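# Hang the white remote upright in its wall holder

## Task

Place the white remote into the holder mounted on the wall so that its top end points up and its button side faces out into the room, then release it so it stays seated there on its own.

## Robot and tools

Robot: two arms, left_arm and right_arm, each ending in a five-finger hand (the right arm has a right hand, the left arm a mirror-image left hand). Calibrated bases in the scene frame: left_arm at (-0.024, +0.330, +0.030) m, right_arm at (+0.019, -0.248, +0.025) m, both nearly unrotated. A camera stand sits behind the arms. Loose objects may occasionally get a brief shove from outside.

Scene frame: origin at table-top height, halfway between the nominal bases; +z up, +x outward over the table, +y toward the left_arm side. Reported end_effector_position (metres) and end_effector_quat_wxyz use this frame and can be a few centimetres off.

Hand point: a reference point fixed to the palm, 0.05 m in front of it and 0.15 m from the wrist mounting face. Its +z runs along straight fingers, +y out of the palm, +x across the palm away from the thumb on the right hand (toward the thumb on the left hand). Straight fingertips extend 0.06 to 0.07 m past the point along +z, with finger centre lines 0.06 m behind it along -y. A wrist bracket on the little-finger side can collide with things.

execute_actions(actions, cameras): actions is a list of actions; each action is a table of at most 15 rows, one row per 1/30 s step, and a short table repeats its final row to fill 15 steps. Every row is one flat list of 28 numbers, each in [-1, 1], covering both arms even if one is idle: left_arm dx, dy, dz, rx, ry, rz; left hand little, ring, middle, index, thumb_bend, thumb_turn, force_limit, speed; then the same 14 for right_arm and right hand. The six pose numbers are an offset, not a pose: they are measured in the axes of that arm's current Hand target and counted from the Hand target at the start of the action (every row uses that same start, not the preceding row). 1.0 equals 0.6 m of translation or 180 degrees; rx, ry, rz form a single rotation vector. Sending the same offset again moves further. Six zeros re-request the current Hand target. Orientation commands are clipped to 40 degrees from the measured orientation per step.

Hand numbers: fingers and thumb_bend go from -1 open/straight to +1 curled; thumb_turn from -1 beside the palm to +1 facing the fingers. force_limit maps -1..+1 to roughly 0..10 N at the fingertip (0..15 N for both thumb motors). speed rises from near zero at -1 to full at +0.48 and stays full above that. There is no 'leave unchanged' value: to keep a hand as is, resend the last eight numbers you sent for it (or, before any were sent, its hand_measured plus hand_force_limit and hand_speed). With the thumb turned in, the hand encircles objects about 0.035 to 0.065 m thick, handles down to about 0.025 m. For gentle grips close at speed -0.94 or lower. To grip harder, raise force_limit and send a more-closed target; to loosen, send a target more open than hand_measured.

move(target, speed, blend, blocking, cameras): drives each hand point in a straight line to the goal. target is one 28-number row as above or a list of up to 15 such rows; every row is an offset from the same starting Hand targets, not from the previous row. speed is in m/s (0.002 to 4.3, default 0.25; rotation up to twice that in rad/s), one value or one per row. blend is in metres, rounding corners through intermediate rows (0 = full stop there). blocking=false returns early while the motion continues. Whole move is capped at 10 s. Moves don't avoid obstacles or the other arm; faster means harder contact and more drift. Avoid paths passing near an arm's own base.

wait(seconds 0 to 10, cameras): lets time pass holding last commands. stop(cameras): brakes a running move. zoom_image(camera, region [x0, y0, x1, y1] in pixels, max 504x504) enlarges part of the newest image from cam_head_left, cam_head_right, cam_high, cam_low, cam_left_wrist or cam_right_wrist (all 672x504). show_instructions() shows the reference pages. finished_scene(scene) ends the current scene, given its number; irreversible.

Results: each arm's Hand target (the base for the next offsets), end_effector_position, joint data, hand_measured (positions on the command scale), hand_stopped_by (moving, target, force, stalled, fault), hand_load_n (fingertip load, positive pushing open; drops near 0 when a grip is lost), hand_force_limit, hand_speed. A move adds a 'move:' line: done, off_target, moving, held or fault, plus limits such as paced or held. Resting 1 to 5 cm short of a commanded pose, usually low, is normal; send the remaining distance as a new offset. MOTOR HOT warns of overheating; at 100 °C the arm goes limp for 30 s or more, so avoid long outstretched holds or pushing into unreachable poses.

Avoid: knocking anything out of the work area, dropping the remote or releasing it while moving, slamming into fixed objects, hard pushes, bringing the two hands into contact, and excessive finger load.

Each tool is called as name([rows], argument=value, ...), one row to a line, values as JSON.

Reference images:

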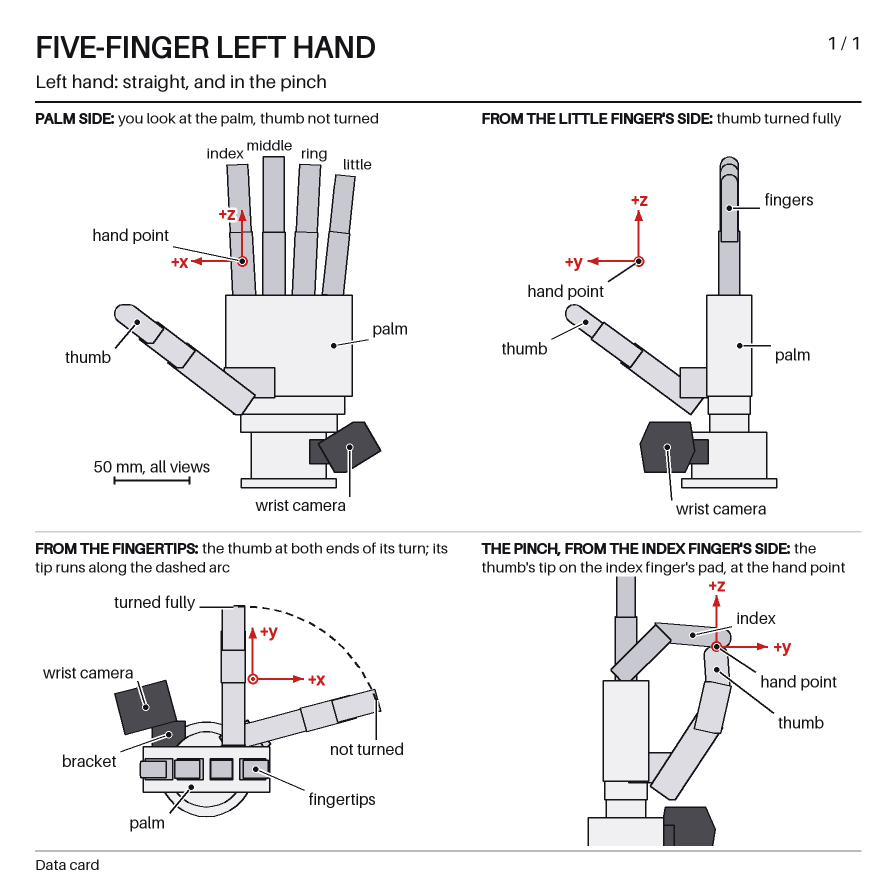

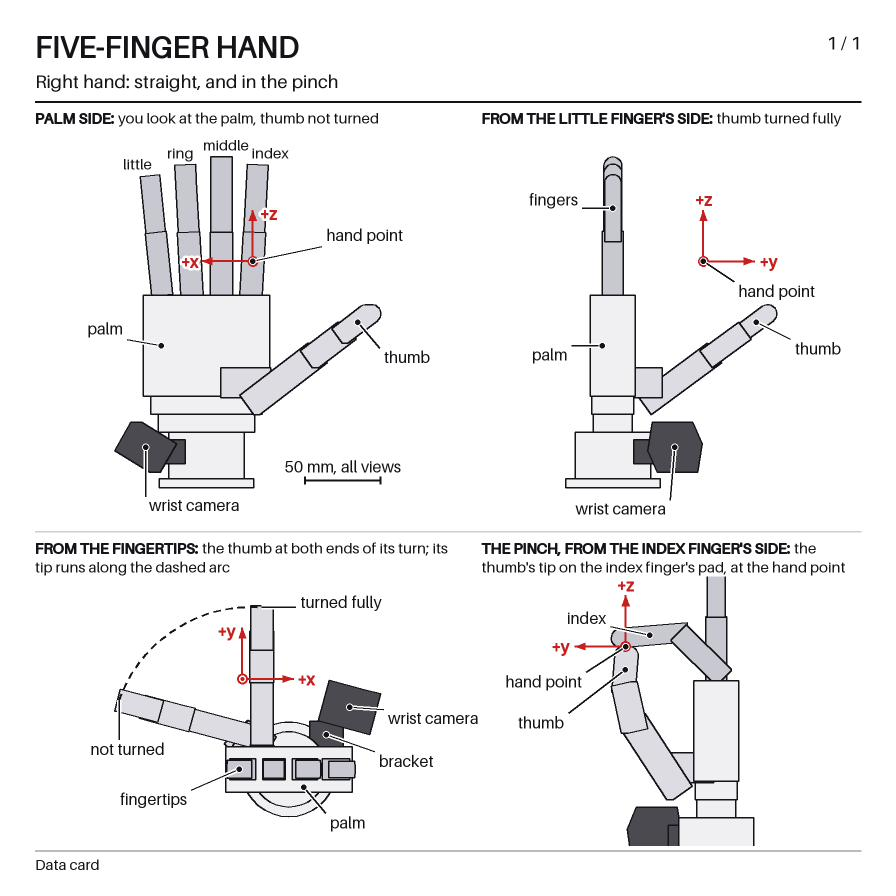

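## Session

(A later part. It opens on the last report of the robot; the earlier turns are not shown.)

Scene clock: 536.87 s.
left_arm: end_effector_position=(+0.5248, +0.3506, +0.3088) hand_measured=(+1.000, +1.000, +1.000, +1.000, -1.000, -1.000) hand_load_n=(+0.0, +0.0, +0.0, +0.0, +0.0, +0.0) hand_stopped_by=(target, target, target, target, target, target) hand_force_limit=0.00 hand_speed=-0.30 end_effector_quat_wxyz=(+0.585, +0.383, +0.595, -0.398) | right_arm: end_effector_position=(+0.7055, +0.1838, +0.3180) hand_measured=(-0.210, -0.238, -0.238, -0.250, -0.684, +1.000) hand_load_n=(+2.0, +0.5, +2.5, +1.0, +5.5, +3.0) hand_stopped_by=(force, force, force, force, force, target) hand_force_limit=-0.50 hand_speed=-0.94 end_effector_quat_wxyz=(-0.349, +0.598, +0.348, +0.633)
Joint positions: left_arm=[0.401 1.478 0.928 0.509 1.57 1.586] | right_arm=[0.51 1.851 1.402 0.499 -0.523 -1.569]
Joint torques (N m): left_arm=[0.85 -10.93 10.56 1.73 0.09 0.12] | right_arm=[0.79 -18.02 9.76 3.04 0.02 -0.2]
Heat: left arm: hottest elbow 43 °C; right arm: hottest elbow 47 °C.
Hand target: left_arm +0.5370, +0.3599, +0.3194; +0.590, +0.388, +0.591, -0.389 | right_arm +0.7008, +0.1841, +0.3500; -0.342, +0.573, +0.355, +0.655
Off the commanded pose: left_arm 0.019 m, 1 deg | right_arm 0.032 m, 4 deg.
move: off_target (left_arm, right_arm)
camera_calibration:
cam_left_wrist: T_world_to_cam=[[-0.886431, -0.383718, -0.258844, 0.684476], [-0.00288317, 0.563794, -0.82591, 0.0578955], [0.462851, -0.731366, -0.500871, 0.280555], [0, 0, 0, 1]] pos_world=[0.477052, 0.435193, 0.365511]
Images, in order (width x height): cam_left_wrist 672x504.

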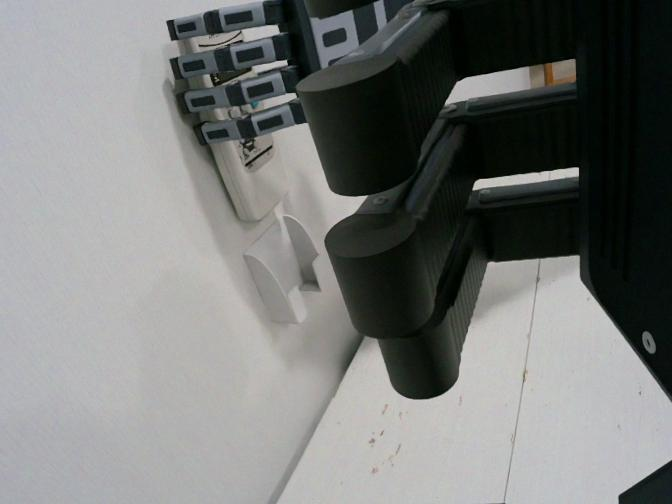

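wait(seconds=0.1, cameras=["cam_right_wrist","cam_head_left","cam_high","cam_low"])

zoom_image(camera="cam_high", region=[200, 250, 270, 340])

zoom_image(camera="cam_low", region=[200, 110, 300, 230])

zoom_image(camera="cam_head_left", region=[270, 100, 340, 190])

Scene clock: 565.70 s.
left_arm: end_effector_position=(+0.5248, +0.3506, +0.3088) hand_measured=(+1.000, +1.000, +1.000, +1.000, -1.000, -1.000) hand_load_n=(+0.5, +0.0, +0.0, +0.0, +0.0, +0.0) hand_stopped_by=(target, target, target, target, target, target) hand_force_limit=0.00 hand_speed=-0.30 end_effector_quat_wxyz=(+0.585, +0.383, +0.595, -0.398) | right_arm: end_effector_position=(+0.7055, +0.1838, +0.3180) hand_measured=(-0.210, -0.238, -0.238, -0.250, -0.684, +1.000) hand_load_n=(+2.0, +0.5, +2.5, +1.0, +6.0, +3.0) hand_stopped_by=(force, force, force, force, force, target) hand_force_limit=-0.50 hand_speed=-0.94 end_effector_quat_wxyz=(-0.349, +0.598, +0.348, +0.633)
Joint positions: left_arm=[0.401 1.478 0.928 0.509 1.57 1.586] | right_arm=[0.51 1.851 1.402 0.499 -0.523 -1.569]
Joint torques (N m): left_arm=[0.67 -10.81 10.52 1.69 0.08 0.12] | right_arm=[0.67 -18.43 9.69 2.99 0.01 -0.19]
Heat: left arm: hottest elbow 43 °C; right arm: hottest elbow 43 °C.
Hand target: left_arm +0.5370, +0.3599, +0.3194; +0.590, +0.388, +0.591, -0.389 | right_arm +0.7008, +0.1841, +0.3500; -0.342, +0.573, +0.355, +0.655
Off the commanded pose: left_arm 0.019 m, 1 deg | right_arm 0.032 m, 4 deg.
wait: 0.10 s; at rest from the start
camera_calibration:
cam_right_wrist: T_world_to_cam=[[0.831005, -0.491604, 0.260299, -0.576353], [-0.0543006, -0.537397, -0.841579, 0.406253], [0.553608, 0.685222, -0.473274, -0.251217], [0, 0, 0, 1]] pos_world=[0.640088, 0.107122, 0.373023]
Images, in order (width x height): cam_head_left 672x504, cam_high 672x504, cam_low 672x504, cam_right_wrist 672x504.

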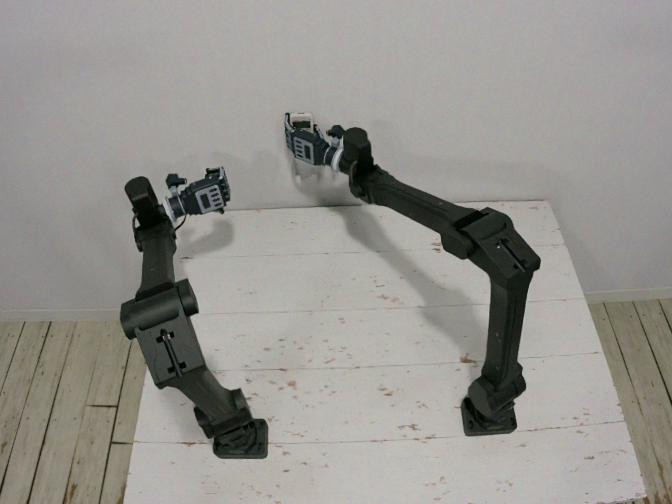

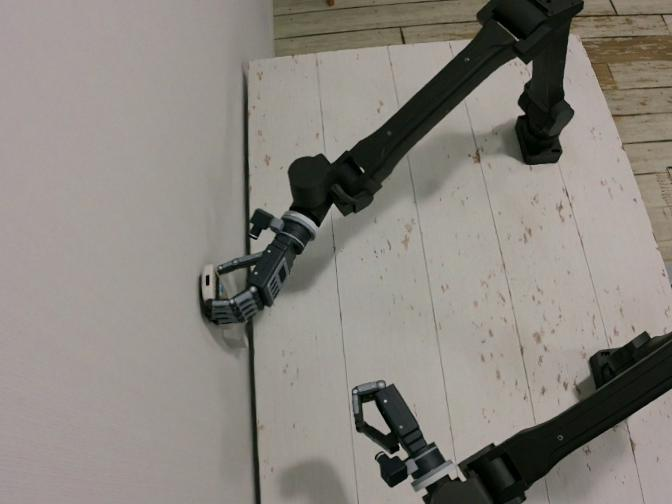

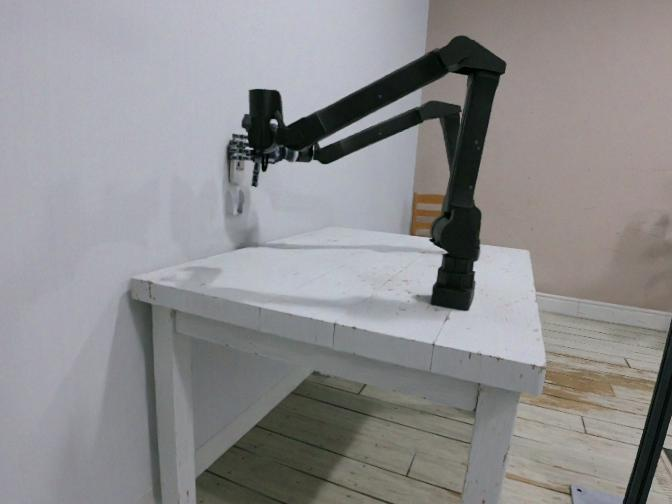

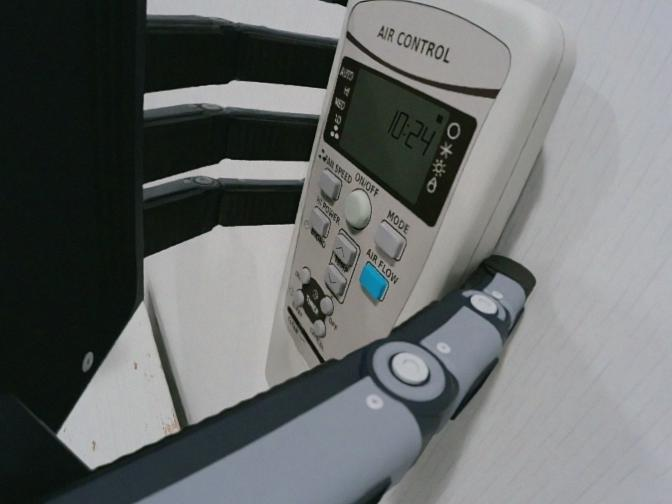

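Scaled by 5.600 from the camera's 672x504 image, which has a finer 960x720 frame.

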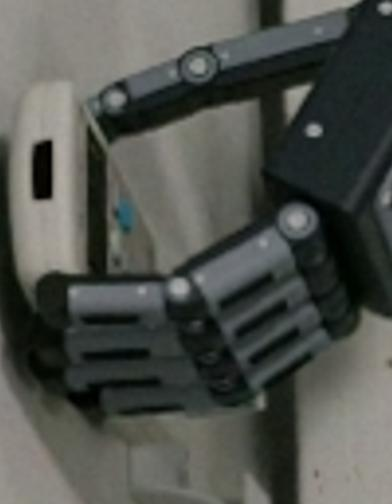

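Scaled by 4.200 from the camera's 672x504 image, which has a finer 960x720 frame.

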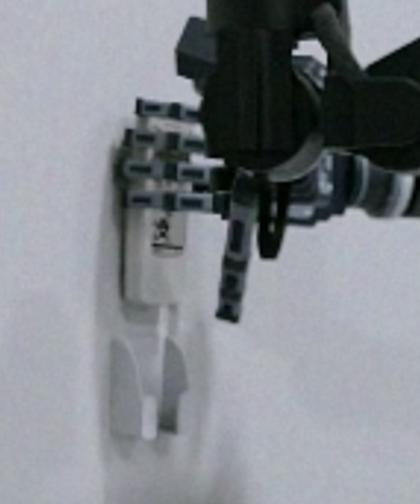

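Scaled by 5.600 from the camera's 672x504 image, which has a finer 960x720 frame.

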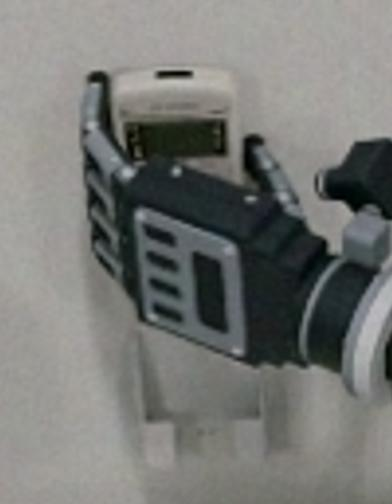

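move(target=[0,0,0,0,0,0,1,1,1,1,-1,-1,0,-0.3, -0.0492,-0.008,-0.007,0.0005,-0.0086,0.0014,-0.1,-0.1,0.1,0.1,-0.1,1,-0.5,-0.94], cameras=["cam_left_wrist","cam_low","cam_head_left","cam_high"], speed=0.05)

zoom_image(camera="cam_left_wrist", region=[155, 130, 335, 340])

zoom_image(camera="cam_low", region=[200, 110, 300, 230])

zoom_image(camera="cam_head_left", region=[270, 100, 340, 190])

zoom_image(camera="cam_high", region=[200, 250, 270, 340])

Scene clock: 593.13 s.
left_arm: end_effector_position=(+0.5248, +0.3506, +0.3088) hand_measured=(+1.000, +1.000, +1.000, +1.000, -1.000, -1.000) hand_load_n=(+0.0, +0.0, +0.0, +0.0, +0.0, +0.0) hand_stopped_by=(target, target, target, target, target, target) hand_force_limit=0.00 hand_speed=-0.30 end_effector_quat_wxyz=(+0.585, +0.383, +0.595, -0.398) | right_arm: end_effector_position=(+0.7001, +0.1801, +0.3013) hand_measured=(-0.210, -0.238, -0.238, -0.250, -0.684, +1.000) hand_load_n=(+2.0, +0.5, +2.0, +1.0, +5.5, +2.5) hand_stopped_by=(force, force, force, force, force, target) hand_force_limit=-0.50 hand_speed=-0.94 end_effector_quat_wxyz=(-0.345, +0.602, +0.351, +0.629)
Joint positions: left_arm=[0.401 1.478 0.928 0.509 1.57 1.586] | right_arm=[0.51 1.851 1.365 0.52 -0.522 -1.58]
Joint torques (N m): left_arm=[0.44 -11.11 10.52 1.72 0.08 0.12] | right_arm=[0.5 -16.67 9.69 3.08 0.02 -0.2]
Heat: left arm: hottest elbow 43 °C; right arm: hottest elbow 41 °C.
Hand target: left_arm +0.5370, +0.3599, +0.3194; +0.590, +0.388, +0.591, -0.389 | right_arm +0.6977, +0.1842, +0.3198; -0.339, +0.582, +0.359, +0.646
Off the commanded pose: left_arm 0.019 m, 1 deg | right_arm 0.019 m, 3 deg.
move: off_target (left_arm, right_arm)
camera_calibration:
cam_left_wrist: T_world_to_cam=[[-0.886431, -0.383718, -0.258844, 0.684476], [-0.00288317, 0.563794, -0.82591, 0.0578955], [0.462851, -0.731366, -0.500871, 0.280555], [0, 0, 0, 1]] pos_world=[0.477052, 0.435193, 0.365511]
Images, in order (width x height): cam_head_left 672x504, cam_high 672x504, cam_low 672x504, cam_left_wrist 672x504.

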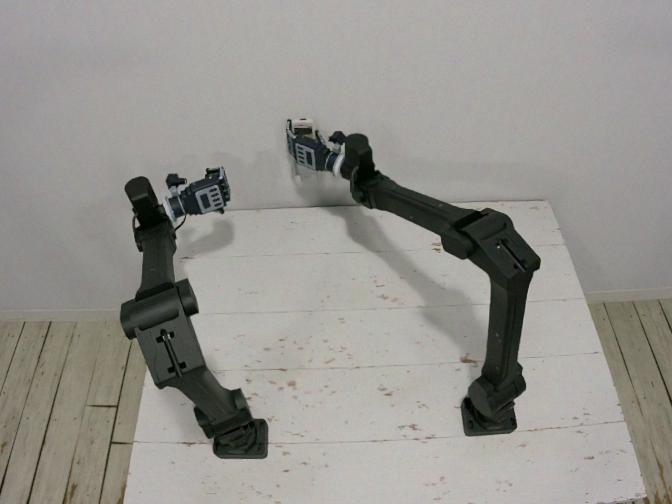

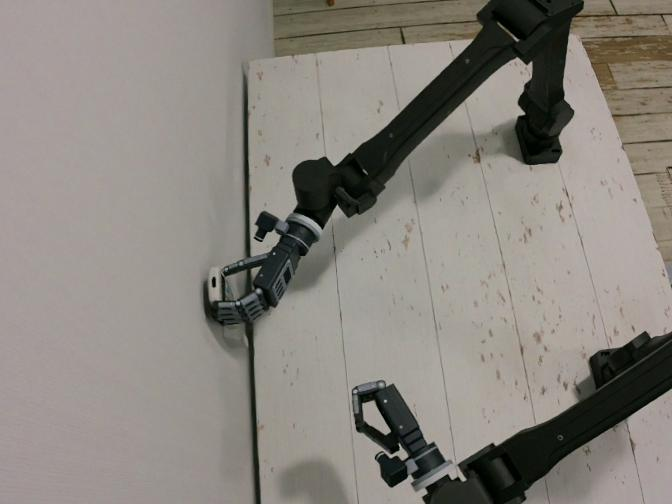

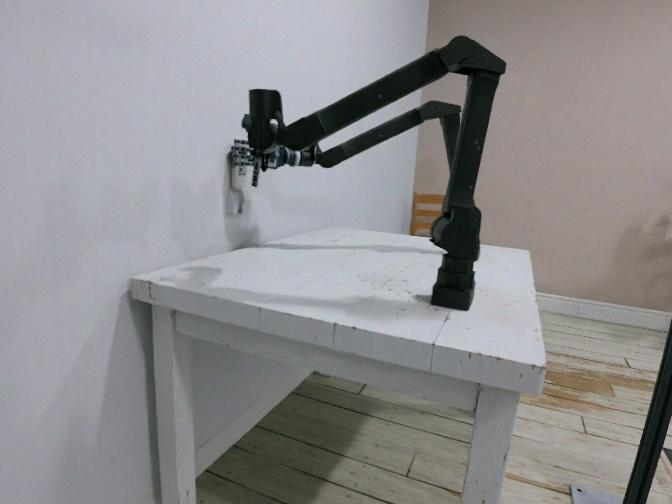

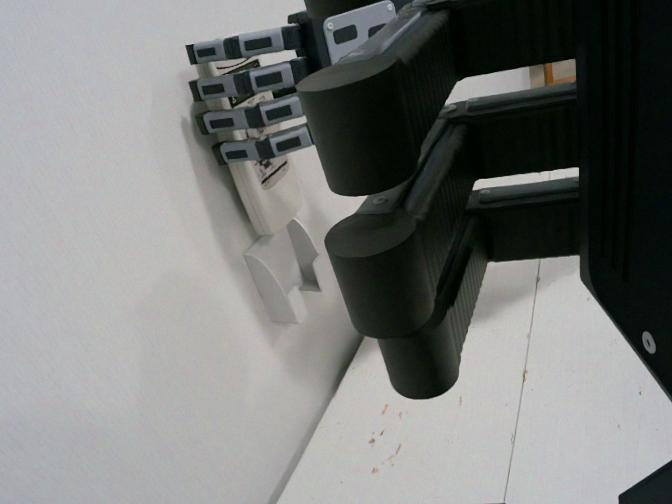

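Scaled by 2.400 from the camera's 672x504 image, which has a finer 960x720 frame.

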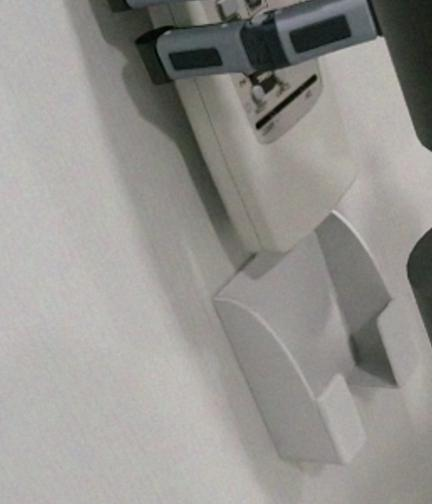

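Scaled by 4.200 from the camera's 672x504 image, which has a finer 960x720 frame.

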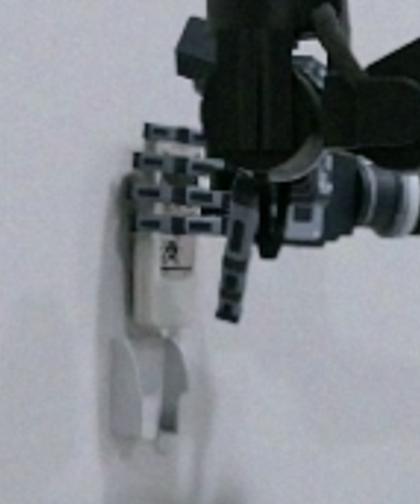

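Scaled by 5.600 from the camera's 672x504 image, which has a finer 960x720 frame.

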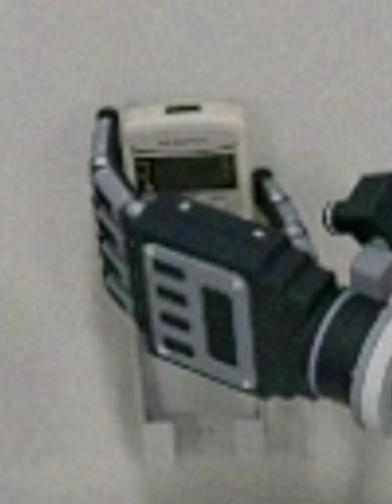

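Scaled by 5.600 from the camera's 672x504 image, which has a finer 960x720 frame.

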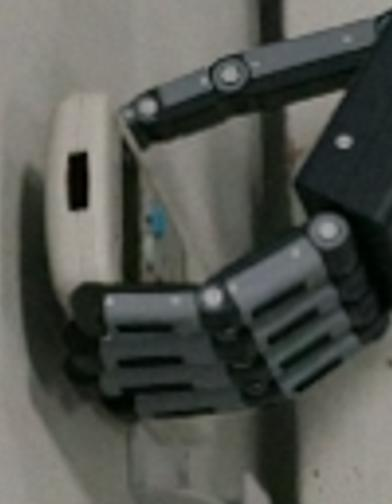

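move(target=[0,0,0,0,0,0,1,1,1,1,-1,-1,0,-0.3, -0.0187,0.0108,0.0178,0,0,0,-0.1,-0.1,0.1,0.1,-0.1,1,-0.5,-0.94], cameras=["cam_left_wrist","cam_low","cam_head_left","cam_high"], speed=0.05)

zoom_image(camera="cam_left_wrist", region=[155, 130, 335, 340])

zoom_image(camera="cam_low", region=[200, 110, 300, 230])

zoom_image(camera="cam_head_left", region=[270, 100, 340, 190])

zoom_image(camera="cam_high", region=[200, 250, 270, 340])

Scene clock: 626.73 s.
left_arm: end_effector_position=(+0.5248, +0.3506, +0.3088) hand_measured=(+1.000, +1.000, +1.000, +1.000, -1.000, -1.000) hand_load_n=(+0.0, +0.0, +0.0, +0.0, +0.0, +0.0) hand_stopped_by=(target, target, target, target, target, target) hand_force_limit=0.00 hand_speed=-0.30 end_effector_quat_wxyz=(+0.585, +0.383, +0.595, -0.398) | right_arm: end_effector_position=(+0.7047, +0.1825, +0.2752) hand_measured=(-0.210, -0.238, -0.238, -0.250, -0.684, +1.000) hand_load_n=(+2.0, +0.0, +2.5, +1.0, +5.5, +3.0) hand_stopped_by=(force, force, force, force, force, target) hand_force_limit=-0.50 hand_speed=-0.94 end_effector_quat_wxyz=(-0.345, +0.611, +0.351, +0.620)
Joint positions: left_arm=[0.401 1.478 0.928 0.509 1.57 1.586] | right_arm=[0.51 1.888 1.365 0.53 -0.522 -1.581]
Joint torques (N m): left_arm=[0.73 -11.05 10.54 1.7 0.09 0.13] | right_arm=[0.56 -16.62 12.11 3.14 -0.06 -0.21]
Heat: left arm: hottest elbow 43 °C; right arm: hottest elbow 42 °C.
Hand target: left_arm +0.5370, +0.3599, +0.3194; +0.590, +0.388, +0.591, -0.389 | right_arm +0.7098, +0.1902, +0.3099; -0.339, +0.582, +0.359, +0.647
Off the commanded pose: left_arm 0.019 m, 1 deg | right_arm 0.036 m, 5 deg.
move: off_target (left_arm, right_arm)
camera_calibration:
cam_left_wrist: T_world_to_cam=[[-0.886431, -0.383718, -0.258844, 0.684476], [-0.00288317, 0.563794, -0.82591, 0.0578955], [0.462851, -0.731366, -0.500871, 0.280555], [0, 0, 0, 1]] pos_world=[0.477052, 0.435193, 0.365511]
Images, in order (width x height): cam_head_left 672x504, cam_high 672x504, cam_low 672x504, cam_left_wrist 672x504.

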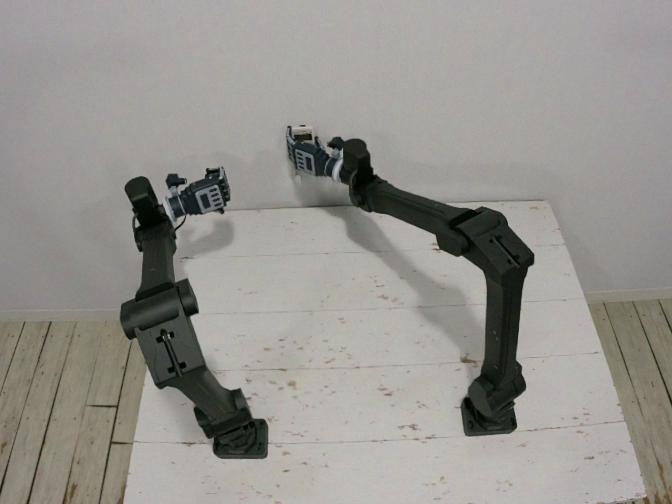

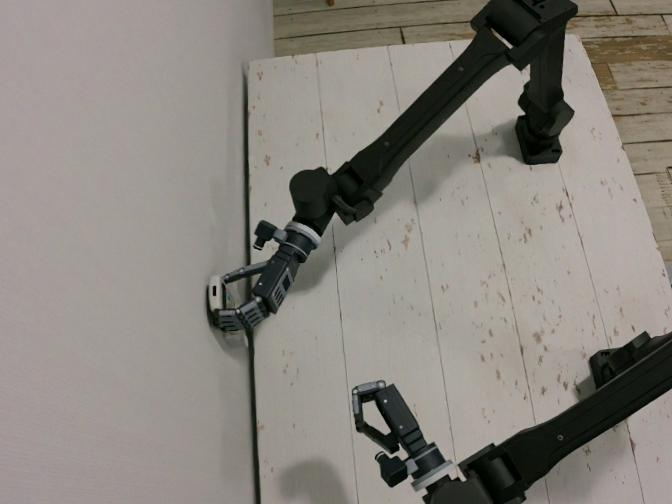

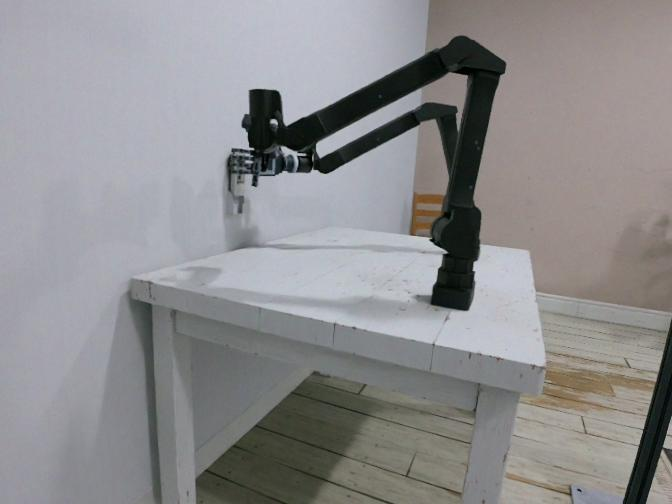

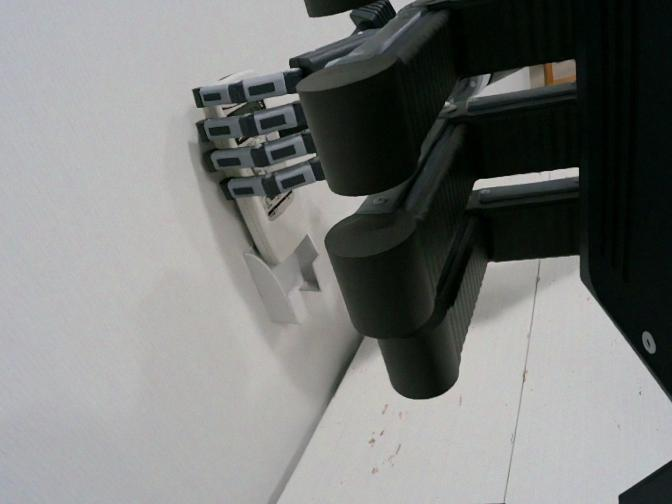

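Scaled by 2.400 from the camera's 672x504 image, which has a finer 960x720 frame.

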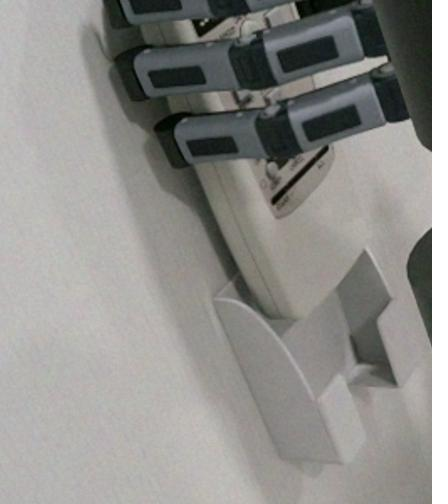

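Scaled by 4.200 from the camera's 672x504 image, which has a finer 960x720 frame.

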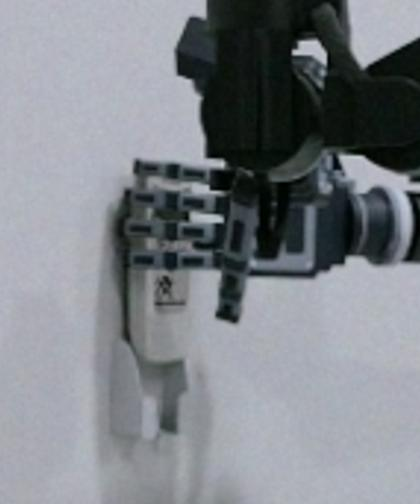

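Scaled by 5.600 from the camera's 672x504 image, which has a finer 960x720 frame.

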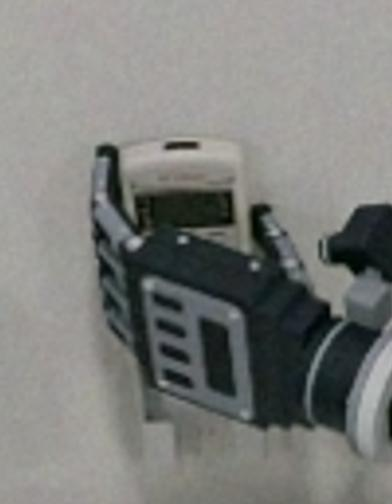

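Scaled by 5.600 from the camera's 672x504 image, which has a finer 960x720 frame.

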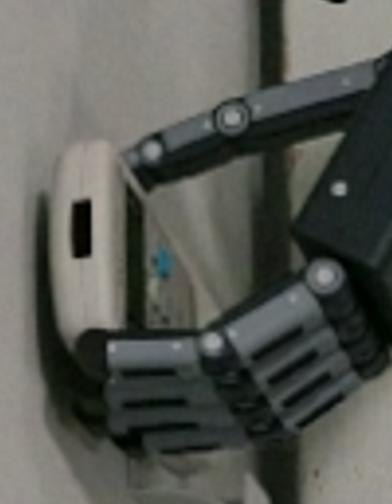

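move(target=[0,0,0,0,0,0,1,1,1,1,-1,-1,0,-0.3, -0.0333,-0.0048,0.0022,0,0,0,-0.1,-0.1,0.1,0.1,-0.1,1,-0.5,-0.94], cameras=["cam_left_wrist","cam_low","cam_head_left","cam_high"], speed=0.05)

zoom_image(camera="cam_left_wrist", region=[155, 130, 335, 340])

zoom_image(camera="cam_low", region=[200, 110, 300, 230])

zoom_image(camera="cam_head_left", region=[270, 100, 340, 190])

Scene clock: 640.07 s.
left_arm: end_effector_position=(+0.5248, +0.3506, +0.3088) hand_measured=(+1.000, +1.000, +1.000, +1.000, -1.000, -1.000) hand_load_n=(+0.5, +0.0, +0.0, +0.0, +0.0, +0.0) hand_stopped_by=(target, target, target, target, target, target) hand_force_limit=0.00 hand_speed=-0.30 end_effector_quat_wxyz=(+0.585, +0.383, +0.595, -0.398) | right_arm: end_effector_position=(+0.7081, +0.1845, +0.2671) hand_measured=(-0.210, -0.238, -0.238, -0.250, -0.684, +1.000) hand_load_n=(+2.0, +0.5, +2.5, +1.0, +6.0, +3.0) hand_stopped_by=(force, force, force, force, force, target) hand_force_limit=-0.50 hand_speed=-0.94 end_effector_quat_wxyz=(-0.344, +0.606, +0.350, +0.626)
Joint positions: left_arm=[0.401 1.478 0.928 0.509 1.57 1.586] | right_arm=[0.511 1.912 1.365 0.571 -0.519 -1.581]
Joint torques (N m): left_arm=[0.62 -11.11 10.58 1.69 0.08 0.12] | right_arm=[1.44 -16.5 10.97 3.12 -0.01 -0.21]
Heat: left arm: hottest elbow 43 °C; right arm: hottest elbow 44 °C.
Hand target: left_arm +0.5370, +0.3599, +0.3194; +0.590, +0.388, +0.591, -0.389 | right_arm +0.7099, +0.1932, +0.2898; -0.339, +0.582, +0.359, +0.646
Off the commanded pose: left_arm 0.019 m, 1 deg | right_arm 0.024 m, 4 deg.
move: off_target (left_arm, right_arm)
camera_calibration:
cam_left_wrist: T_world_to_cam=[[-0.886431, -0.383718, -0.258844, 0.684476], [-0.00288317, 0.563794, -0.82591, 0.0578955], [0.462851, -0.731366, -0.500871, 0.280555], [0, 0, 0, 1]] pos_world=[0.477052, 0.435193, 0.365511]
Images, in order (width x height): cam_head_left 672x504, cam_high 672x504, cam_low 672x504, cam_left_wrist 672x504.

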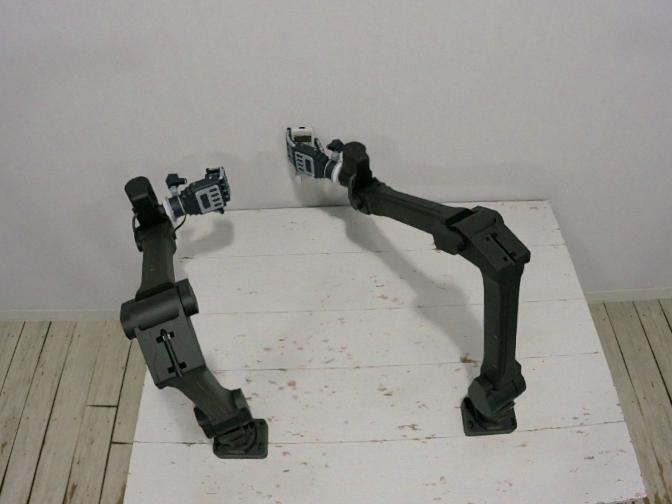

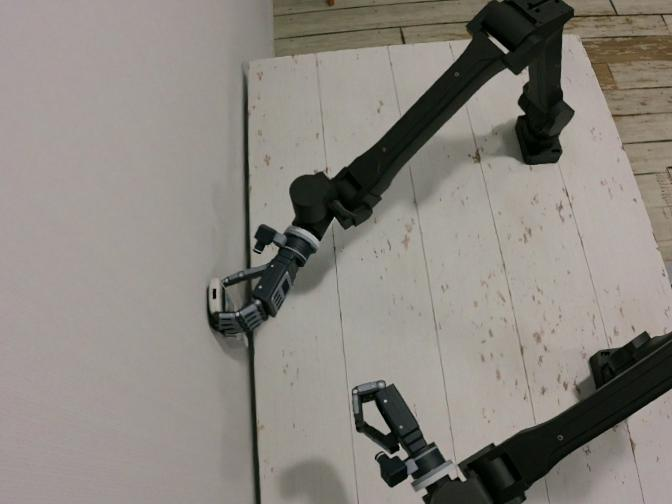

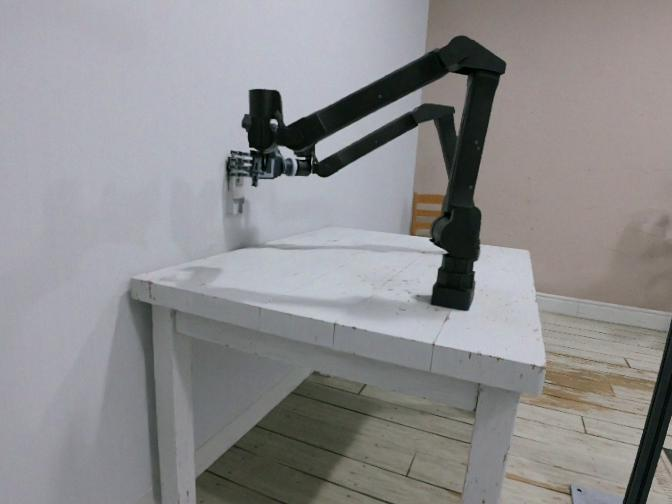

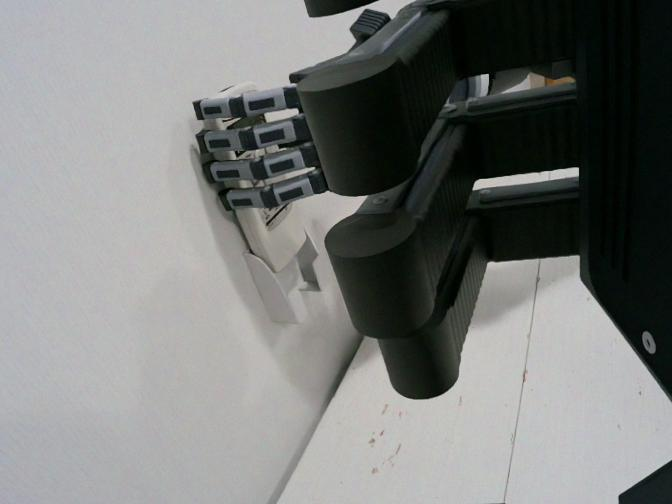

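Scaled by 2.400 from the camera's 672x504 image, which has a finer 960x720 frame.

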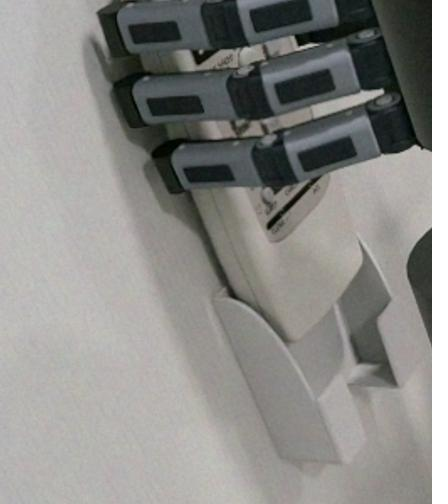

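Scaled by 4.200 from the camera's 672x504 image, which has a finer 960x720 frame.

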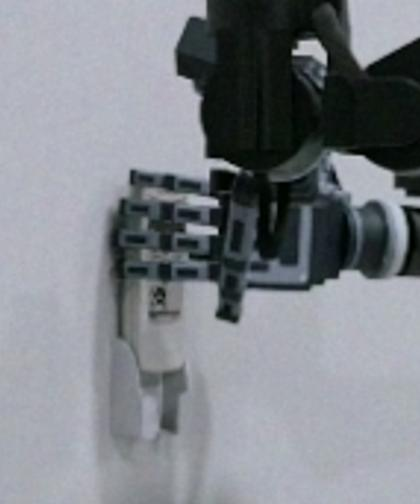

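Scaled by 5.600 from the camera's 672x504 image, which has a finer 960x720 frame.

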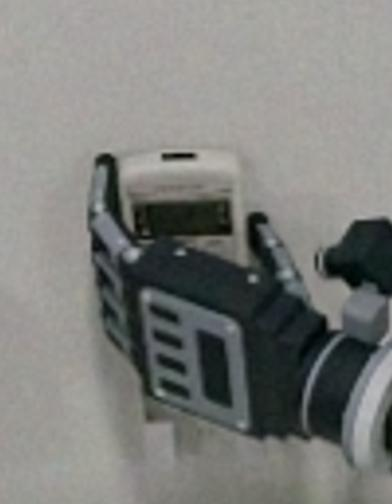

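move(target=[0,0,0,0,0,0,1,1,1,1,-1,-1,0,-0.3, -0.0492,-0.0092,-0.0065,0,0,0,-0.1,-0.1,0.1,0.1,-0.1,1,-0.5,-0.94], cameras=["cam_left_wrist","cam_head_left"], speed=0.05)

zoom_image(camera="cam_left_wrist", region=[155, 130, 335, 340])

zoom_image(camera="cam_head_left", region=[270, 100, 340, 190])

Scene clock: 648.50 s.
left_arm: end_effector_position=(+0.5248, +0.3506, +0.3088) hand_measured=(+1.000, +1.000, +1.000, +1.000, -1.000, -1.000) hand_load_n=(+0.0, +0.0, +0.0, +0.0, +0.0, +0.0) hand_stopped_by=(target, target, target, target, target, target) hand_force_limit=0.00 hand_speed=-0.30 end_effector_quat_wxyz=(+0.585, +0.383, +0.595, -0.398) | right_arm: end_effector_position=(+0.7094, +0.1848, +0.2438) hand_measured=(-0.210, -0.238, -0.238, -0.250, -0.684, +1.000) hand_load_n=(+2.0, +0.5, +2.5, +0.5, +5.0, +2.5) hand_stopped_by=(force, force, force, force, force, target) hand_force_limit=-0.50 hand_speed=-0.94 end_effector_quat_wxyz=(-0.343, +0.602, +0.349, +0.631)
Joint positions: left_arm=[0.401 1.478 0.928 0.509 1.57 1.586] | right_arm=[0.512 1.952 1.346 0.643 -0.515 -1.581]
Joint torques (N m): left_arm=[0.56 -10.99 10.56 1.65 0.07 0.13] | right_arm=[1.79 -16.91 9.28 3.12 0.01 -0.18]
Heat: left arm: hottest elbow 43 °C; right arm: hottest elbow 44 °C.
Hand target: left_arm +0.5370, +0.3599, +0.3194; +0.590, +0.388, +0.591, -0.389 | right_arm +0.7060, +0.1932, +0.2595; -0.339, +0.582, +0.358, +0.646
Off the commanded pose: left_arm 0.019 m, 1 deg | right_arm 0.018 m, 3 deg.
move: off_target (left_arm, right_arm)
camera_calibration:
cam_left_wrist: T_world_to_cam=[[-0.886431, -0.383718, -0.258844, 0.684476], [-0.00288317, 0.563794, -0.82591, 0.0578955], [0.462851, -0.731366, -0.500871, 0.280555], [0, 0, 0, 1]] pos_world=[0.477052, 0.435193, 0.365511]
Images, in order (width x height): cam_head_left 672x504, cam_left_wrist 672x504.

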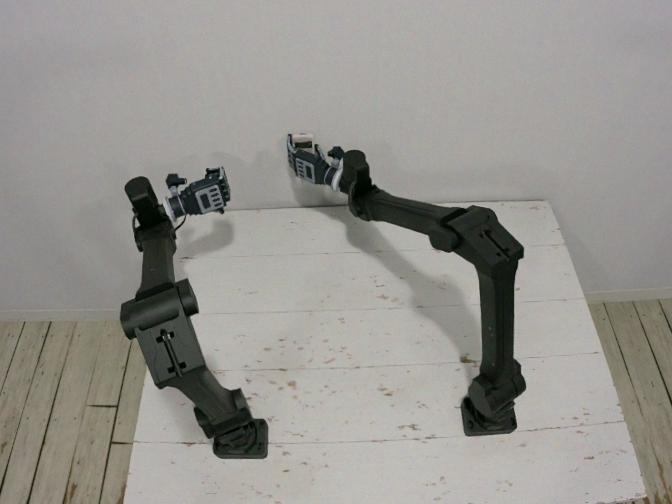

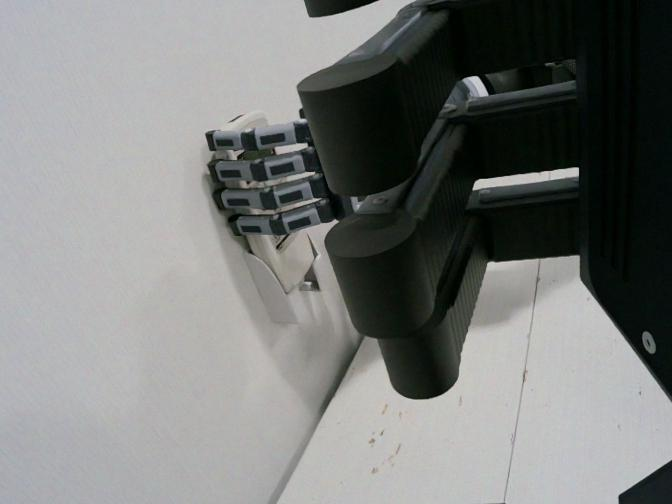

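Scaled by 2.400 from the camera's 672x504 image, which has a finer 960x720 frame.

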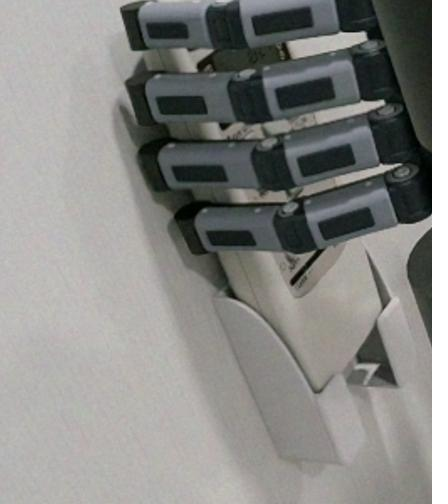

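Scaled by 5.600 from the camera's 672x504 image, which has a finer 960x720 frame.

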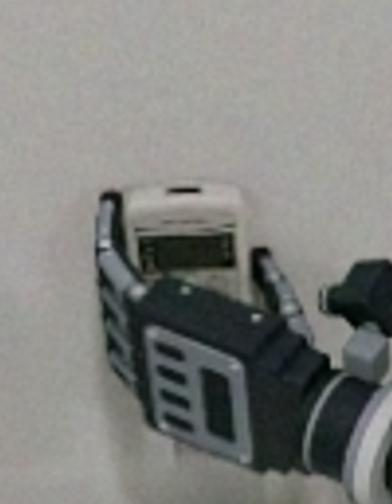

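zoom_image(camera="cam_left_wrist", region=[240, 240, 330, 330])

Scaled by 5.600 from the camera's 672x504 image, which has a finer 960x720 frame.

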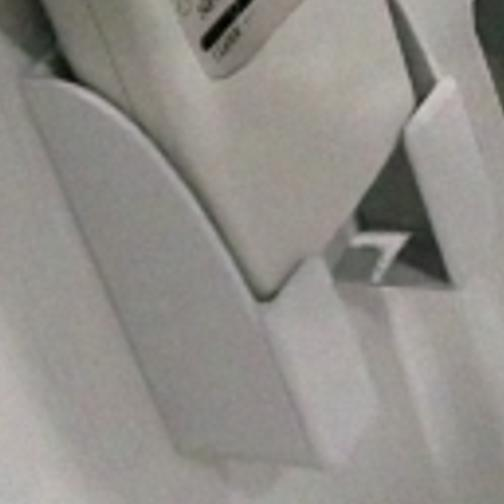

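move(target=[0,0,0,0,0,0,1,1,1,1,-1,-1,0,-0.3, -0.0325,-0.0075,-0.0055,0,0,0,-0.1,-0.1,0.1,0.1,-0.1,1,-0.5,-0.94], cameras=["cam_left_wrist","cam_head_left"], speed=0.05)

zoom_image(camera="cam_left_wrist", region=[155, 130, 335, 340])

zoom_image(camera="cam_head_left", region=[270, 100, 340, 190])

Scene clock: 660.17 s.
left_arm: end_effector_position=(+0.5248, +0.3506, +0.3088) hand_measured=(+1.000, +1.000, +1.000, +1.000, -1.000, -1.000) hand_load_n=(+0.0, +0.0, +0.0, +0.0, +0.0, +0.0) hand_stopped_by=(target, target, target, target, target, target) hand_force_limit=0.00 hand_speed=-0.30 end_effector_quat_wxyz=(+0.585, +0.383, +0.595, -0.398) | right_arm: end_effector_position=(+0.7071, +0.1845, +0.2327) hand_measured=(-0.210, -0.238, -0.238, -0.250, -0.684, +1.000) hand_load_n=(+2.0, +0.5, +2.5, +1.0, +5.5, +3.0) hand_stopped_by=(force, force, force, force, force, target) hand_force_limit=-0.50 hand_speed=-0.94 end_effector_quat_wxyz=(-0.341, +0.596, +0.350, +0.637)
Joint positions: left_arm=[0.401 1.478 0.928 0.509 1.57 1.586] | right_arm=[0.514 1.97 1.326 0.695 -0.512 -1.586]
Joint torques (N m): left_arm=[0.73 -11.11 10.54 1.72 0.09 0.12] | right_arm=[1.49 -16.56 8.57 2.99 0 -0.16]
Heat: left arm: hottest elbow 43 °C; right arm: hottest elbow 42 °C.
Hand target: left_arm +0.5370, +0.3599, +0.3194; +0.590, +0.388, +0.591, -0.389 | right_arm +0.7023, +0.1932, +0.2398; -0.339, +0.582, +0.359, +0.646
Off the commanded pose: left_arm 0.019 m, 1 deg | right_arm 0.012 m, 2 deg.
move: off_target (left_arm, right_arm)
camera_calibration:
cam_left_wrist: T_world_to_cam=[[-0.886431, -0.383718, -0.258844, 0.684476], [-0.00288317, 0.563794, -0.82591, 0.0578955], [0.462851, -0.731366, -0.500871, 0.280555], [0, 0, 0, 1]] pos_world=[0.477052, 0.435193, 0.365511]
Images, in order (width x height): cam_head_left 672x504, cam_left_wrist 672x504.

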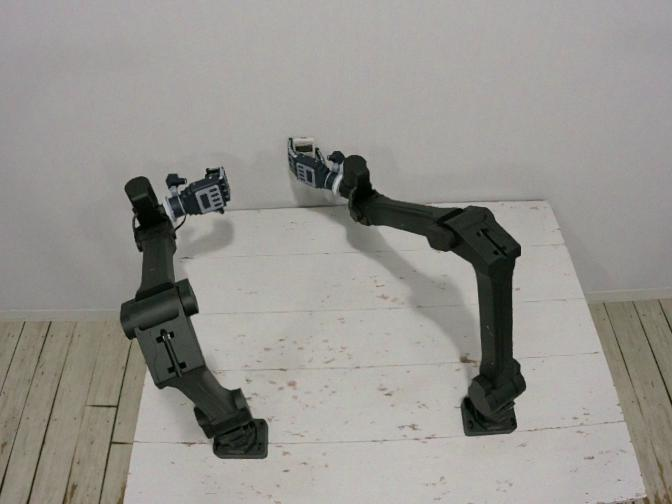

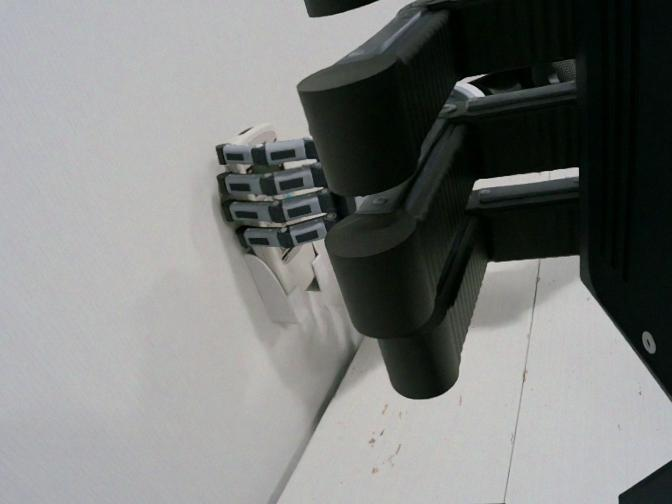

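Scaled by 2.400 from the camera's 672x504 image, which has a finer 960x720 frame.

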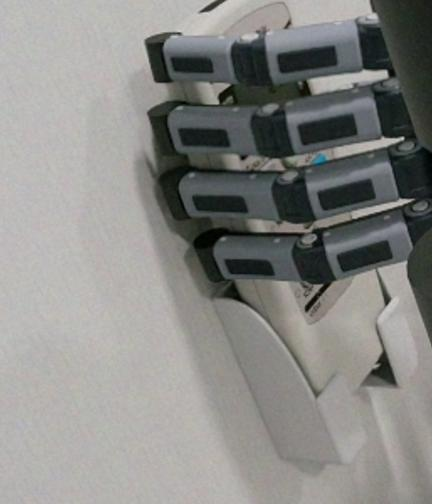

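Scaled by 5.600 from the camera's 672x504 image, which has a finer 960x720 frame.

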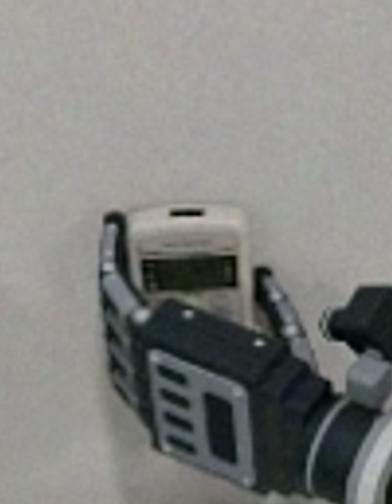

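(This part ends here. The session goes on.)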